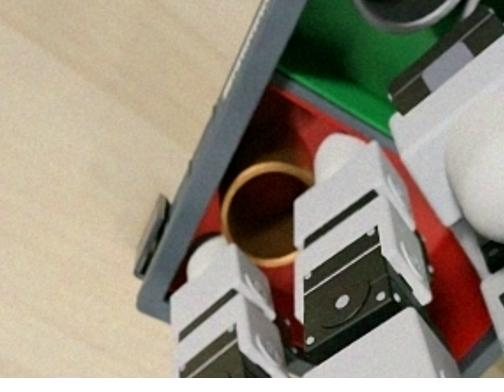

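{"op": "move", "data": {"target": [[0,0,0,0,0,0,0.754,0.087,0.576,0.696,0.714,0.678,0.226,0.168,0.754,-0.077,0.576,0.696,0.98,0,-0.956,-0.536,0.6,-0.7,0,0,0,0,0,0,0.754,0,0.576,0.696,0.714,0.678,0.226,0.168,0.754,0,0.576,0.696,0.754,0,0.576,0.696,0.4,-0.6],[0,0,-0.06,0,0,0,0.754,0.087,0.576,0.696,0.714,0.678,0.226,0.168,0.754,-0.077,0.576,0.696,0.98,0,-0.956,-0.536,0.6,-0.7,0,0,0,0,0,0,0.754,0,0.576,0.696,0.714,0.678,0.226,0.168,0.754,0,0.576,0.696,0.754,0,0.576,0.696,0.4,-0.6],[0,0,-0.18,0,0,0,0.754,0.087,0.576,0.696,0.714,0.678,0.226,0.168,0.754,-0.077,0.576,0.696,0.98,0,-0.956,-0.536,0.6,-0.7,0,0,0,0,0,0,0.754,0,0.576,0.696,0.714,0.678,0.226,0.168,0.754,0,0.576,0.696,0.754,0,0.576,0.696,0.4,-0.6]], "speed": [0.06,0.06,0.15], "cameras": ["cam_left_wrist"]}}

{"op": "move", "data": {"target": [[-0.0301,-0.5567,0,0,0,-0.075,0.754,0,0.576,0.696,0.714,0.678,0.226,0.168,0.98,-0.1,-0.299,0.696,0.98,0,-0.956,-0.536,0.6,-0.2,0,0,0,0,0,0,0.754,0,0.576,0.696,0.714,0.678,0.226,0.168,0.754,0,0.576,0.696,0.754,0,0.576,0.696,0.4,-0.6],[-0.0301,-0.5567,0.0617,0,0,-0.075,0.754,0,0.576,0.696,0.714,0.678,0.226,0.168,0.98,-0.1,-0.299,0.696,0.98,0,-0.956,-0.536,0.6,-0.2,0,0,0,0,0,0,0.754,0,0.576,0.696,0.714,0.678,0.226,0.168,0.754,0,0.576,0.696,0.754,0,0.576,0.696,0.4,-0.6]], "speed": [0.3,0.12], "blend": [0.03,0], "cameras": ["cam_left_wrist"]}}

{"op": "zoom_image", "data": {"camera": "cam_left_wrist", "region": [230, 70, 470, 250]}}

Scene clock: 182.87 s.
left_arm: end_effector_position=(+0.3084, -0.0719, +0.2554) hand_goal=(+0.754, +0.088, +0.576, +0.696, +0.714, +0.678, +0.226, +0.168, +0.754, -0.076, +0.576, +0.696, +0.980, +0.000, -0.956, -0.536) hand_measured=(+0.748, +0.090, +0.574, +0.696, +0.714, +0.678, +0.224, +0.168, +0.756, -0.072, +0.578, +0.696, +0.978, +0.000, -0.950, -0.534) hand_current_ma=(-6, +2, -1, +0, +0, +0, -4, +0, +1, +3, +2, +1, -2, +0, +8, +2) hand_state=(goal, goal, goal, goal, goal, goal, goal, goal, goal, goal, goal, goal, goal, goal, goal, goal) hand_current_limit=0.60 hand_speed=-0.70 end_effector_quat_wxyz=(+0.000, +0.118, +0.993, +0.000) | right_arm: end_effector_position=(+0.7158, -0.0287, +0.3592) hand_goal=(+0.754, +0.000, +0.576, +0.696, +0.714, +0.678, +0.226, +0.168, +0.754, +0.000, +0.576, +0.696, +0.754, +0.000, +0.576, +0.696) hand_measured=(+0.748, +0.002, +0.576, +0.696, +0.708, +0.678, +0.226, +0.168, +0.748, +0.002, +0.576, +0.696, +0.748, +0.002, +0.576, +0.696) hand_current_ma=(-17, +2, +0, +0, -14, -1, +0, -1, -16, +2, +0, +0, -17, +2, +0, +0) hand_state=(goal, goal, goal, goal, goal, goal, goal, goal, goal, goal, goal, goal, goal, goal, goal, goal) hand_current_limit=0.40 hand_speed=-0.60 end_effector_quat_wxyz=(-0.155, +0.600, -0.390, +0.681)
Joint positions: left_arm=[3.058 -1.178 -2.143 -1.391 1.57 -1.417] | right_arm=[-0.084 -1.152 1.713 -3.678 -1.838 2.377]
Joint torques (N m): left_arm=[11.31 19.99 31.95 -0.35 -2.39 1.87] | right_arm=[2.53 -27.53 -13.37 -2.07 2.97 -1.65]
Wrist force (N): left_arm=[0.9 1.0 0.5] | right_arm=[-0.1 0.1 -0.1]
Wrist torque (N m): left_arm=[0.07 0.07 0.12] | right_arm=[0.05 0.00 0.07]
Wrist force, peak (N): left_arm=[2.4 1.3 0.5] | right_arm=[-0.3 0.2 -0.6]
Hand target: left_arm +0.3084, -0.0719, +0.2555; +0.000, +0.118, +0.993, -0.001 | right_arm +0.7158, -0.0287, +0.3592; -0.155, +0.600, -0.390, +0.681
Off the commanded pose: left_arm 0.000 m, 0 deg | right_arm 0.000 m, 0 deg.
move: done
camera_calibration:
cam_left_wrist: T_world_to_cam=[[0.588815, -0.808113, 0.0158388, -0.274457], [-0.543532, -0.381378, 0.747746, -0.0995726], [-0.598223, -0.448893, -0.663796, 0.446526], [0, 0, 0, 1]] pos_world=[0.374605, -0.0593242, 0.375204]
Images, in order (width x height): cam_left_wrist 672x504.

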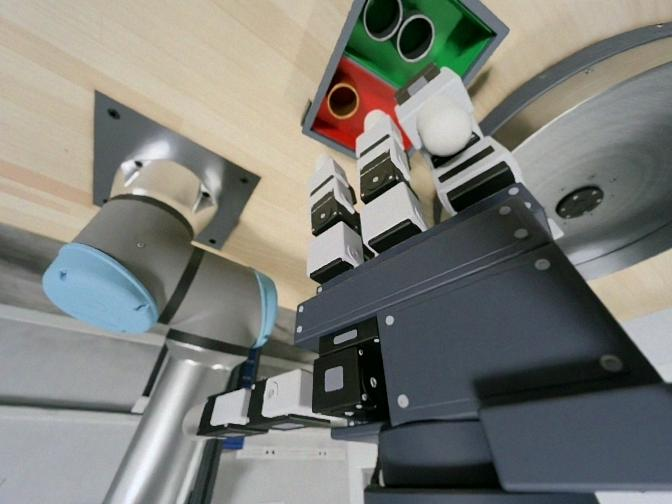

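Scene clock: 184.83 s.
left_arm: end_effector_position=(+0.2475, -0.4009, +0.2188) hand_goal=(+0.754, +0.000, +0.576, +0.696, +0.714, +0.678, +0.226, +0.168, +0.980, -0.100, -0.298, +0.696, +0.980, +0.000, -0.956, -0.536) hand_measured=(+0.752, +0.004, +0.574, +0.696, +0.714, +0.678, +0.224, +0.168, +0.976, -0.096, -0.292, +0.696, +0.978, +0.000, -0.950, -0.534) hand_current_ma=(-2, +3, -1, +0, +0, +0, -4, +0, -3, +3, +6, +1, -2, +0, +8, +2) hand_state=(goal, goal, goal, goal, goal, goal, goal, goal, goal, goal, goal, goal, goal, goal, goal, goal) hand_current_limit=0.60 hand_speed=-0.20 end_effector_quat_wxyz=(+0.000, +0.001, +1.000, -0.001) | right_arm: end_effector_position=(+0.7158, -0.0287, +0.3592) hand_goal=(+0.754, +0.000, +0.576, +0.696, +0.714, +0.678, +0.226, +0.168, +0.754, +0.000, +0.576, +0.696, +0.754, +0.000, +0.576, +0.696) hand_measured=(+0.748, +0.002, +0.576, +0.696, +0.708, +0.678, +0.226, +0.168, +0.748, +0.002, +0.576, +0.696, +0.748, +0.002, +0.576, +0.696) hand_current_ma=(-17, +2, +0, +0, -14, -1, +0, -1, -16, +2, +0, +0, -17, +2, +0, +0) hand_state=(goal, goal, goal, goal, goal, goal, goal, goal, goal, goal, goal, goal, goal, goal, goal, goal) hand_current_limit=0.40 hand_speed=-0.60 end_effector_quat_wxyz=(-0.155, +0.600, -0.390, +0.681)
Joint positions: left_arm=[2.321 -1.738 -1.749 -1.224 1.57 -2.39] | right_arm=[-0.084 -1.152 1.713 -3.678 -1.838 2.377]
Joint torques (N m): left_arm=[-13.18 15.81 11.33 4.72 2.41 -1.86] | right_arm=[2.14 -27.19 -14.22 -2.21 2.95 -1.54]
Wrist force (N): left_arm=[0.4 0.9 0.5] | right_arm=[-0.2 0.2 -0.1]
Wrist torque (N m): left_arm=[0.12 0.15 0.19] | right_arm=[0.06 0.01 0.07]
Wrist force, peak (N): left_arm=[0.9 2.5 0.8] | right_arm=[-0.4 0.1 -0.5]
Hand target: left_arm +0.2475, -0.4009, +0.2188; +0.000, +0.001, +1.000, -0.001 | right_arm +0.7158, -0.0287, +0.3592; -0.155, +0.600, -0.390, +0.681
Off the commanded pose: left_arm 0.000 m, 0 deg | right_arm 0.000 m, 0 deg.
move: done; blend cut to 0.0185 m at target 1
camera_calibration:
cam_left_wrist: T_world_to_cam=[[0.761224, -0.6483, 0.0156809, -0.482452], [-0.439307, -0.497739, 0.74784, -0.303193], [-0.477019, -0.576162, -0.663694, 0.15715], [0, 0, 0, 1]] pos_world=[0.309022, -0.37314, 0.338605]
Images, in order (width x height): cam_left_wrist 672x504.

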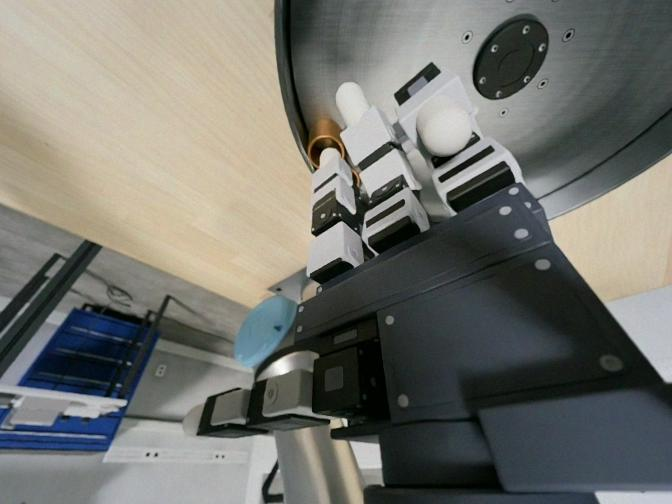

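Scaled by 2.100 from the camera's 672x504 image, which has a finer 960x720 frame.

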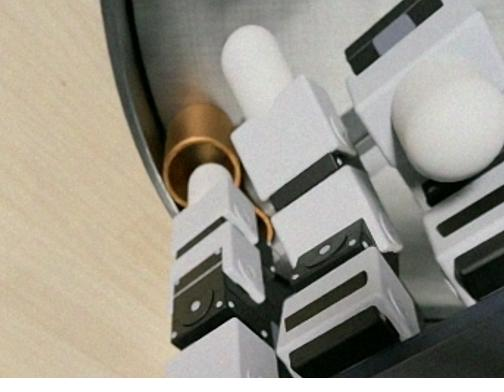

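{"op": "move", "data": {"target": [0.0083,-0.001,0.0597,0,0,0,0.754,0,0.576,0.696,0.714,0.678,0.226,0.168,0.98,-0.1,-0.299,0.696,0.98,0,-0.956,-0.536,0.6,-0.2,0,0,0,0,0,0,0.754,0,0.576,0.696,0.714,0.678,0.226,0.168,0.754,0,0.576,0.696,0.754,0,0.576,0.696,0.4,-0.6], "speed": 0.06, "stop_force": 3}}

Scene clock: 190.50 s.
left_arm: end_effector_position=(+0.2425, -0.4015, +0.1829) hand_goal=(+0.754, +0.000, +0.576, +0.696, +0.714, +0.678, +0.226, +0.168, +0.980, -0.100, -0.298, +0.696, +0.980, +0.000, -0.956, -0.536) hand_measured=(+0.752, +0.004, +0.574, +0.696, +0.714, +0.678, +0.224, +0.168, +0.976, -0.096, -0.292, +0.696, +0.978, +0.000, -0.950, -0.534) hand_current_ma=(-2, +3, -1, +0, +0, +0, -4, +0, -3, +3, +6, +1, -2, +0, +8, +2) hand_state=(goal, goal, goal, goal, goal, goal, goal, goal, goal, goal, goal, goal, goal, goal, goal, goal) hand_current_limit=0.60 hand_speed=-0.20 end_effector_quat_wxyz=(+0.000, +0.001, +1.000, -0.001) | right_arm: end_effector_position=(+0.7158, -0.0287, +0.3592) hand_goal=(+0.754, +0.000, +0.576, +0.696, +0.714, +0.678, +0.226, +0.168, +0.754, +0.000, +0.576, +0.696, +0.754, +0.000, +0.576, +0.696) hand_measured=(+0.748, +0.002, +0.576, +0.696, +0.708, +0.678, +0.226, +0.168, +0.748, +0.002, +0.576, +0.696, +0.748, +0.002, +0.576, +0.696) hand_current_ma=(-17, +2, +0, +0, -14, -1, +0, -1, -16, +2, +0, +0, -17, +2, +0, +0) hand_state=(goal, goal, goal, goal, goal, goal, goal, goal, goal, goal, goal, goal, goal, goal, goal, goal) hand_current_limit=0.40 hand_speed=-0.60 end_effector_quat_wxyz=(-0.155, +0.600, -0.390, +0.681)
Joint positions: left_arm=[2.313 -1.767 -1.814 -1.131 1.57 -2.398] | right_arm=[-0.084 -1.152 1.713 -3.678 -1.838 2.377]
Joint torques (N m): left_arm=[-13.08 15.83 11.04 4.69 1.69 -1.8] | right_arm=[3.15 -27.75 -14.13 -2.06 3.02 -1.64]
Wrist force (N): left_arm=[0.3 1.1 0.4] | right_arm=[0.0 0.3 -0.5]
Wrist torque (N m): left_arm=[0.16 0.14 0.17] | right_arm=[0.11 0.00 0.08]
Wrist force, peak (N): left_arm=[0.6 1.2 0.6] | right_arm=[-0.4 0.2 -0.6]
Hand target: left_arm +0.2425, -0.4015, +0.1829; +0.000, +0.001, +1.000, -0.001 | right_arm +0.7158, -0.0287, +0.3592; -0.155, +0.600, -0.390, +0.681
Off the commanded pose: left_arm 0.000 m, 0 deg | right_arm 0.000 m, 0 deg.
move: done

{"op": "move", "data": {"target": [[-0.0675,0.0625,0,0,0,0,0.754,0,0.576,0.696,0.714,0.678,0.226,0.168,0.98,-0.1,-0.299,0.696,0.98,0,-0.956,-0.536,0.6,-0.2,0,0,0,0,0,0,0.754,0,0.576,0.696,0.714,0.678,0.226,0.168,0.754,0,0.576,0.696,0.754,0,0.576,0.696,0.4,-0.6],[-0.2008,0.0375,0,0,0,0,0.754,0,0.576,0.696,0.714,0.678,0.226,0.168,0.98,-0.1,-0.299,0.696,0.98,0,-0.956,-0.536,0.6,-0.2,0,0,0,0,0,0,0.754,0,0.576,0.696,0.714,0.678,0.226,0.168,0.754,0,0.576,0.696,0.754,0,0.576,0.696,0.4,-0.6],[-0.33,-0.0145,0,0,0,0,0.754,0,0.576,0.696,0.714,0.678,0.226,0.168,0.98,-0.1,-0.299,0.696,0.98,0,-0.956,-0.536,0.6,-0.2,0,0,0,0,0,0,0.754,0,0.576,0.696,0.714,0.678,0.226,0.168,0.754,0,0.576,0.696,0.754,0,0.576,0.696,0.4,-0.6]], "speed": 0.07, "blend": [0.01,0.01,0]}}

{"op": "execute_actions", "data": {"actions": [[[0,0,-0.0115,0,0,0,0.754,0,0.576,0.696,0.714,0.678,0.226,0.168,0.754,-0.15,0.576,0.696,0.98,0,-0.956,-0.536,0.6,-0.2,0,0,0,0,0,0,0.754,0,0.576,0.696,0.714,0.678,0.226,0.168,0.754,0,0.576,0.696,0.754,0,0.576,0.696,0.4,-0.6],[0,0,-0.023,0,0,0,0.754,0,0.576,0.696,0.714,0.678,0.226,0.168,0.754,-0.15,0.576,0.696,0.98,0,-0.956,-0.536,0.6,-0.2,0,0,0,0,0,0,0.754,0,0.576,0.696,0.714,0.678,0.226,0.168,0.754,0,0.576,0.696,0.754,0,0.576,0.696,0.4,-0.6],[0,0,-0.0345,0,0,0,0.754,0,0.576,0.696,0.714,0.678,0.226,0.168,0.754,-0.15,0.576,0.696,0.98,0,-0.956,-0.536,0.6,-0.2,0,0,0,0,0,0,0.754,0,0.576,0.696,0.714,0.678,0.226,0.168,0.754,0,0.576,0.696,0.754,0,0.576,0.696,0.4,-0.6],[0,0,-0.046,0,0,0,0.754,0,0.576,0.696,0.714,0.678,0.226,0.168,0.754,-0.15,0.576,0.696,0.98,0,-0.956,-0.536,0.6,-0.2,0,0,0,0,0,0,0.754,0,0.576,0.696,0.714,0.678,0.226,0.168,0.754,0,0.576,0.696,0.754,0,0.576,0.696,0.4,-0.6],[0,0,-0.0567,0,0,0,0.754,0,0.576,0.696,0.714,0.678,0.226,0.168,0.754,-0.15,0.576,0.696,0.98,0,-0.956,-0.536,0.6,-0.2,0,0,0,0,0,0,0.754,0,0.576,0.696,0.714,0.678,0.226,0.168,0.754,0,0.576,0.696,0.754,0,0.576,0.696,0.4,-0.6]],[[0.013,0,0,0,0,0,0.754,0.125,0.576,0.696,0.714,0.678,0.226,0.168,0.754,-0.125,0.576,0.696,0.98,0,-0.956,-0.536,0.6,-0.2,0,0,0,0,0,0,0.754,0,0.576,0.696,0.714,0.678,0.226,0.168,0.754,0,0.576,0.696,0.754,0,0.576,0.696,0.4,-0.6],[0.026,0,0,0,0,0,0.754,0.125,0.576,0.696,0.714,0.678,0.226,0.168,0.754,-0.125,0.576,0.696,0.98,0,-0.956,-0.536,0.6,-0.2,0,0,0,0,0,0,0.754,0,0.576,0.696,0.714,0.678,0.226,0.168,0.754,0,0.576,0.696,0.754,0,0.576,0.696,0.4,-0.6],[0.039,0,0,0,0,0,0.754,0.125,0.576,0.696,0.714,0.678,0.226,0.168,0.754,-0.125,0.576,0.696,0.98,0,-0.956,-0.536,0.6,-0.2,0,0,0,0,0,0,0.754,0,0.576,0.696,0.714,0.678,0.226,0.168,0.754,0,0.576,0.696,0.754,0,0.576,0.696,0.4,-0.6],[0.052,0.001,0,0,0,0,0.754,0.125,0.576,0.696,0.714,0.678,0.226,0.168,0.754,-0.125,0.576,0.696,0.98,0,-0.956,-0.536,0.6,-0.2,0,0,0,0,0,0,0.754,0,0.576,0.696,0.714,0.678,0.226,0.168,0.754,0,0.576,0.696,0.754,0,0.576,0.696,0.4,-0.6],[0.0655,0.001,0,0,0,0,0.754,0.125,0.576,0.696,0.714,0.678,0.226,0.168,0.754,-0.125,0.576,0.696,0.98,0,-0.956,-0.536,0.6,-0.2,0,0,0,0,0,0,0.754,0,0.576,0.696,0.714,0.678,0.226,0.168,0.754,0,0.576,0.696,0.754,0,0.576,0.696,0.4,-0.6]],[[0.001,0,0.008,0,0,0,0.754,0.125,0.576,0.696,0.714,0.678,0.226,0.168,0.754,-0.125,0.576,0.696,0.98,0,-0.956,-0.536,0.6,-0.2,0,0,0,0,0,0,0.754,0,0.576,0.696,0.714,0.678,0.226,0.168,0.754,0,0.576,0.696,0.754,0,0.576,0.696,0.4,-0.6],[0.002,0,0.016,0,0,0,0.754,0.125,0.576,0.696,0.714,0.678,0.226,0.168,0.754,-0.125,0.576,0.696,0.98,0,-0.956,-0.536,0.6,-0.2,0,0,0,0,0,0,0.754,0,0.576,0.696,0.714,0.678,0.226,0.168,0.754,0,0.576,0.696,0.754,0,0.576,0.696,0.4,-0.6],[0.003,0,0.024,0,0,0,0.754,0.125,0.576,0.696,0.714,0.678,0.226,0.168,0.754,-0.125,0.576,0.696,0.98,0,-0.956,-0.536,0.6,-0.2,0,0,0,0,0,0,0.754,0,0.576,0.696,0.714,0.678,0.226,0.168,0.754,0,0.576,0.696,0.754,0,0.576,0.696,0.4,-0.6],[0.004,0,0.032,0,0,0,0.754,0.125,0.576,0.696,0.714,0.678,0.226,0.168,0.754,-0.125,0.576,0.696,0.98,0,-0.956,-0.536,0.6,-0.2,0,0,0,0,0,0,0.754,0,0.576,0.696,0.714,0.678,0.226,0.168,0.754,0,0.576,0.696,0.754,0,0.576,0.696,0.4,-0.6],[0.005,0,0.04,0,0,0,0.754,0.125,0.576,0.696,0.714,0.678,0.226,0.168,0.754,-0.125,0.576,0.696,0.98,0,-0.956,-0.536,0.6,-0.2,0,0,0,0,0,0,0.754,0,0.576,0.696,0.714,0.678,0.226,0.168,0.754,0,0.576,0.696,0.754,0,0.576,0.696,0.4,-0.6]],[[0,0,0,0,0,0,0.754,-0.15,0.576,0.696,0.714,0.678,0.226,0.168,0.754,0.15,0.576,0.696,0.98,0,-0.956,-0.536,0.6,-0.2,0,0,0,0,0,0,0.754,0,0.576,0.696,0.714,0.678,0.226,0.168,0.754,0,0.576,0.696,0.754,0,0.576,0.696,0.4,-0.6]]], "cameras": ["cam_left_wrist"]}}

{"op": "zoom_image", "data": {"camera": "cam_left_wrist", "region": [160, 40, 460, 265]}}

Scene clock: 200.33 s.
left_arm: end_effector_position=(+0.4405, -0.4105, +0.1829) hand_goal=(+0.754, +0.000, +0.576, +0.696, +0.714, +0.678, +0.226, +0.168, +0.980, -0.100, -0.298, +0.696, +0.980, +0.000, -0.956, -0.536) hand_measured=(+0.752, +0.004, +0.574, +0.696, +0.714, +0.678, +0.224, +0.168, +0.976, -0.096, -0.292, +0.696, +0.978, +0.000, -0.950, -0.534) hand_current_ma=(-1, +3, -1, +0, +0, +0, -4, +0, -3, +3, +6, +1, -2, +0, +8, +2) hand_state=(goal, goal, goal, goal, goal, goal, goal, goal, goal, goal, goal, goal, goal, goal, goal, goal) hand_current_limit=0.60 hand_speed=-0.20 end_effector_quat_wxyz=(+0.000, +0.001, +1.000, -0.001) | right_arm: end_effector_position=(+0.7158, -0.0287, +0.3592) hand_goal=(+0.754, +0.000, +0.576, +0.696, +0.714, +0.678, +0.226, +0.168, +0.754, +0.000, +0.576, +0.696, +0.754, +0.000, +0.576, +0.696) hand_measured=(+0.748, +0.002, +0.576, +0.696, +0.708, +0.678, +0.226, +0.168, +0.748, +0.002, +0.576, +0.696, +0.748, +0.002, +0.576, +0.696) hand_current_ma=(-17, +2, +0, +0, -14, -1, +0, -1, -16, +2, +0, +0, -17, +2, +0, +0) hand_state=(goal, goal, goal, goal, goal, goal, goal, goal, goal, goal, goal, goal, goal, goal, goal, goal) hand_current_limit=0.40 hand_speed=-0.60 end_effector_quat_wxyz=(-0.155, +0.600, -0.390, +0.681)
Joint positions: left_arm=[2.52 -2.046 -1.428 -1.238 1.57 -2.19] | right_arm=[-0.084 -1.152 1.713 -3.678 -1.838 2.377]
Joint torques (N m): left_arm=[10.64 29.53 33.73 -0.17 -1.85 1.93] | right_arm=[3.98 -28.02 -13.28 -1.92 3.02 -1.66]
Wrist force (N): left_arm=[0.4 0.7 0.8] | right_arm=[-0.2 0.0 -0.4]
Wrist torque (N m): left_arm=[0.03 0.19 0.01] | right_arm=[0.07 0.01 0.06]
Wrist force, peak (N): left_arm=[0.6 1.4 0.5] | right_arm=[-0.2 0.4 -0.7]
Hand target: left_arm +0.4405, -0.4105, +0.1829; +0.000, +0.001, +1.000, -0.001 | right_arm +0.7158, -0.0287, +0.3592; -0.155, +0.600, -0.390, +0.681
Off the commanded pose: left_arm 0.000 m, 0 deg | right_arm 0.000 m, 0 deg.
move: done

Scene clock: 202.53 s.
left_arm: end_effector_position=(+0.3982, -0.4098, +0.1930) hand_goal=(+0.754, -0.150, +0.576, +0.696, +0.714, +0.678, +0.226, +0.168, +0.754, +0.150, +0.576, +0.696, +0.980, +0.000, -0.956, -0.536) hand_measured=(+0.756, +0.064, +0.576, +0.696, +0.714, +0.678, +0.222, +0.168, +0.750, -0.058, +0.574, +0.696, +0.978, +0.000, -0.950, -0.534) hand_current_ma=(+1, +440, +0, +0, +0, +0, -4, +0, -6, -440, -2, +0, -2, +0, +8, +2) hand_state=(goal, blocked, goal, goal, goal, goal, goal, goal, goal, blocked, goal, goal, goal, goal, goal, goal) hand_current_limit=0.60 hand_speed=-0.20 end_effector_quat_wxyz=(+0.000, +0.001, +1.000, -0.001) | right_arm: end_effector_position=(+0.7158, -0.0287, +0.3592) hand_goal=(+0.754, +0.000, +0.576, +0.696, +0.714, +0.678, +0.226, +0.168, +0.754, +0.000, +0.576, +0.696, +0.754, +0.000, +0.576, +0.696) hand_measured=(+0.748, +0.002, +0.576, +0.696, +0.708, +0.678, +0.226, +0.168, +0.748, +0.002, +0.576, +0.696, +0.748, +0.002, +0.576, +0.696) hand_current_ma=(-17, +2, +0, +0, -14, -1, +0, -1, -16, +2, +0, +0, -17, +2, +0, +0) hand_state=(goal, goal, goal, goal, goal, goal, goal, goal, goal, goal, goal, goal, goal, goal, goal, goal) hand_current_limit=0.40 hand_speed=-0.60 end_effector_quat_wxyz=(-0.155, +0.600, -0.390, +0.681)
Joint positions: left_arm=[2.482 -1.973 -1.51 -1.23 1.57 -2.228] | right_arm=[-0.084 -1.152 1.713 -3.678 -1.838 2.377]
Joint torques (N m): left_arm=[-12.43 25.6 11.35 4.51 2.15 -1.91] | right_arm=[3.5 -27.81 -14.4 -2.02 2.9 -1.69]
Wrist force (N): left_arm=[0.6 0.6 -0.6] | right_arm=[-0.1 0.1 -0.3]
Wrist torque (N m): left_arm=[0.06 0.18 0.21] | right_arm=[0.07 0.00 0.07]
Wrist force, peak (N): left_arm=[0.5 0.9 2.7] | right_arm=[-0.4 0.0 -0.7]
Hand target: left_arm +0.3982, -0.4098, +0.1930; +0.000, +0.001, +1.000, -0.001 | right_arm +0.7158, -0.0287, +0.3592; -0.155, +0.600, -0.390, +0.681
Off the commanded pose: left_arm 0.000 m, 0 deg | right_arm 0.000 m, 0 deg.
camera_calibration:
cam_left_wrist: T_world_to_cam=[[0.761225, -0.648299, 0.0156813, -0.602598], [-0.439271, -0.497696, 0.74789, -0.222191], [-0.477052, -0.576201, -0.663637, 0.20671], [0, 0, 0, 1]] pos_world=[0.459722, -0.382141, 0.312805]
Images, in order (width x height): cam_left_wrist 672x504.

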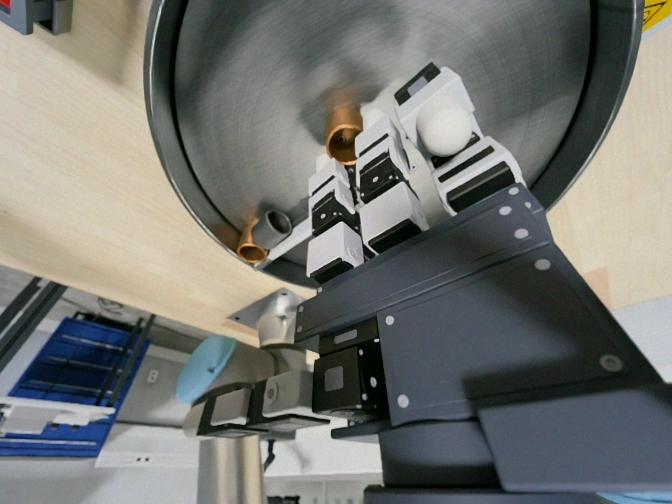

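Scaled by 1.680 from the camera's 672x504 image, which has a finer 960x720 frame.

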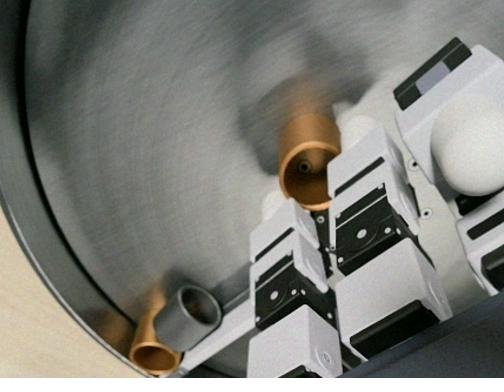

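{"op": "move", "data": {"target": [[0,0,-0.14,0,0,0,0.754,-0.15,0.576,0.696,0.714,0.678,0.226,0.168,0.754,0.15,0.576,0.696,0.98,0,-0.956,-0.536,0.6,-0.2,0,0,0,0,0,0,0.754,0,0.576,0.696,0.714,0.678,0.226,0.168,0.754,0,0.576,0.696,0.754,0,0.576,0.696,0.4,-0.6],[0.1393,0.498,-0.14,0,0,0.075,0.754,-0.15,0.576,0.696,0.714,0.678,0.226,0.168,0.754,0.15,0.576,0.696,0.98,0,-0.956,-0.536,0.6,-0.2,0,0,0,0,0,0,0.754,0,0.576,0.696,0.714,0.678,0.226,0.168,0.754,0,0.576,0.696,0.754,0,0.576,0.696,0.4,-0.6],[0.1393,0.498,-0.01,0,0,0.075,0.754,-0.15,0.576,0.696,0.714,0.678,0.226,0.168,0.754,0.15,0.576,0.696,0.98,0,-0.956,-0.536,0.6,-0.2,0,0,0,0,0,0,0.754,0,0.576,0.696,0.714,0.678,0.226,0.168,0.754,0,0.576,0.696,0.754,0,0.576,0.696,0.4,-0.6]], "speed": [0.12,0.3,0.12], "blend": [0.03,0.03,0], "cameras": ["cam_left_wrist"]}}

{"op": "zoom_image", "data": {"camera": "cam_left_wrist", "region": [240, 60, 440, 210]}}

Scene clock: 207.23 s.
left_arm: end_effector_position=(+0.3151, -0.1109, +0.1987) hand_goal=(+0.754, -0.150, +0.576, +0.696, +0.714, +0.678, +0.226, +0.168, +0.754, +0.150, +0.576, +0.696, +0.980, +0.000, -0.956, -0.536) hand_measured=(+0.762, +0.064, +0.580, +0.696, +0.714, +0.678, +0.222, +0.168, +0.746, -0.058, +0.572, +0.696, +0.978, +0.000, -0.950, -0.534) hand_current_ma=(+10, +440, +3, +0, +0, +0, -4, +0, -12, -440, -3, +0, -2, +0, +8, +2) hand_state=(goal, blocked, goal, goal, goal, goal, goal, goal, goal, blocked, goal, goal, goal, goal, goal, goal) hand_current_limit=0.60 hand_speed=-0.20 end_effector_quat_wxyz=(+0.000, +0.118, +0.993, -0.001) | right_arm: end_effector_position=(+0.7158, -0.0287, +0.3592) hand_goal=(+0.754, +0.000, +0.576, +0.696, +0.714, +0.678, +0.226, +0.168, +0.754, +0.000, +0.576, +0.696, +0.754, +0.000, +0.576, +0.696) hand_measured=(+0.748, +0.002, +0.576, +0.696, +0.708, +0.678, +0.226, +0.168, +0.748, +0.002, +0.576, +0.696, +0.748, +0.002, +0.576, +0.696) hand_current_ma=(-17, +2, +0, +0, -14, -1, +0, -1, -16, +2, +0, +0, -17, +2, +0, +0) hand_state=(goal, goal, goal, goal, goal, goal, goal, goal, goal, goal, goal, goal, goal, goal, goal, goal) hand_current_limit=0.40 hand_speed=-0.60 end_effector_quat_wxyz=(-0.155, +0.600, -0.390, +0.681)
Joint positions: left_arm=[2.946 -1.297 -2.219 -1.197 1.57 -1.529] | right_arm=[-0.084 -1.152 1.713 -3.678 -1.838 2.377]
Joint torques (N m): left_arm=[-11.41 -3.07 11.8 4.89 2.54 -1.64] | right_arm=[3.74 -27.58 -13.5 -2.03 2.91 -1.6]
Wrist force (N): left_arm=[0.3 0.4 1.8] | right_arm=[-0.2 0.2 -0.4]
Wrist torque (N m): left_arm=[-0.07 0.17 -0.02] | right_arm=[0.09 0.01 0.07]
Wrist force, peak (N): left_arm=[0.3 0.7 2.9] | right_arm=[-0.5 0.0 -0.7]
Hand target: left_arm +0.3151, -0.1109, +0.1987; +0.000, +0.118, +0.993, -0.001 | right_arm +0.7158, -0.0287, +0.3592; -0.155, +0.600, -0.390, +0.681
Off the commanded pose: left_arm 0.000 m, 0 deg | right_arm 0.000 m, 0 deg.
move: done
camera_calibration:
cam_left_wrist: T_world_to_cam=[[0.588975, -0.807996, 0.0158238, -0.308984], [-0.543458, -0.381501, 0.747737, -0.0684074], [-0.598132, -0.448998, -0.663806, 0.395393], [0, 0, 0, 1]] pos_world=[0.381304, -0.0982243, 0.318504]
Images, in order (width x height): cam_left_wrist 672x504.

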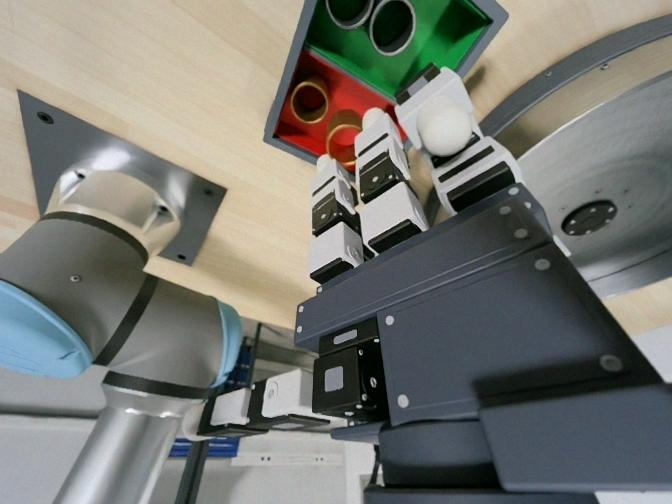

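Scaled by 2.520 from the camera's 672x504 image, which has a finer 960x720 frame.

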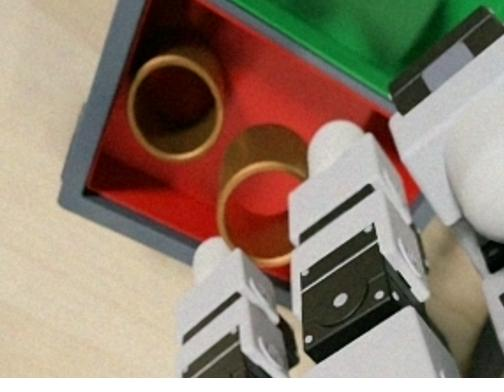

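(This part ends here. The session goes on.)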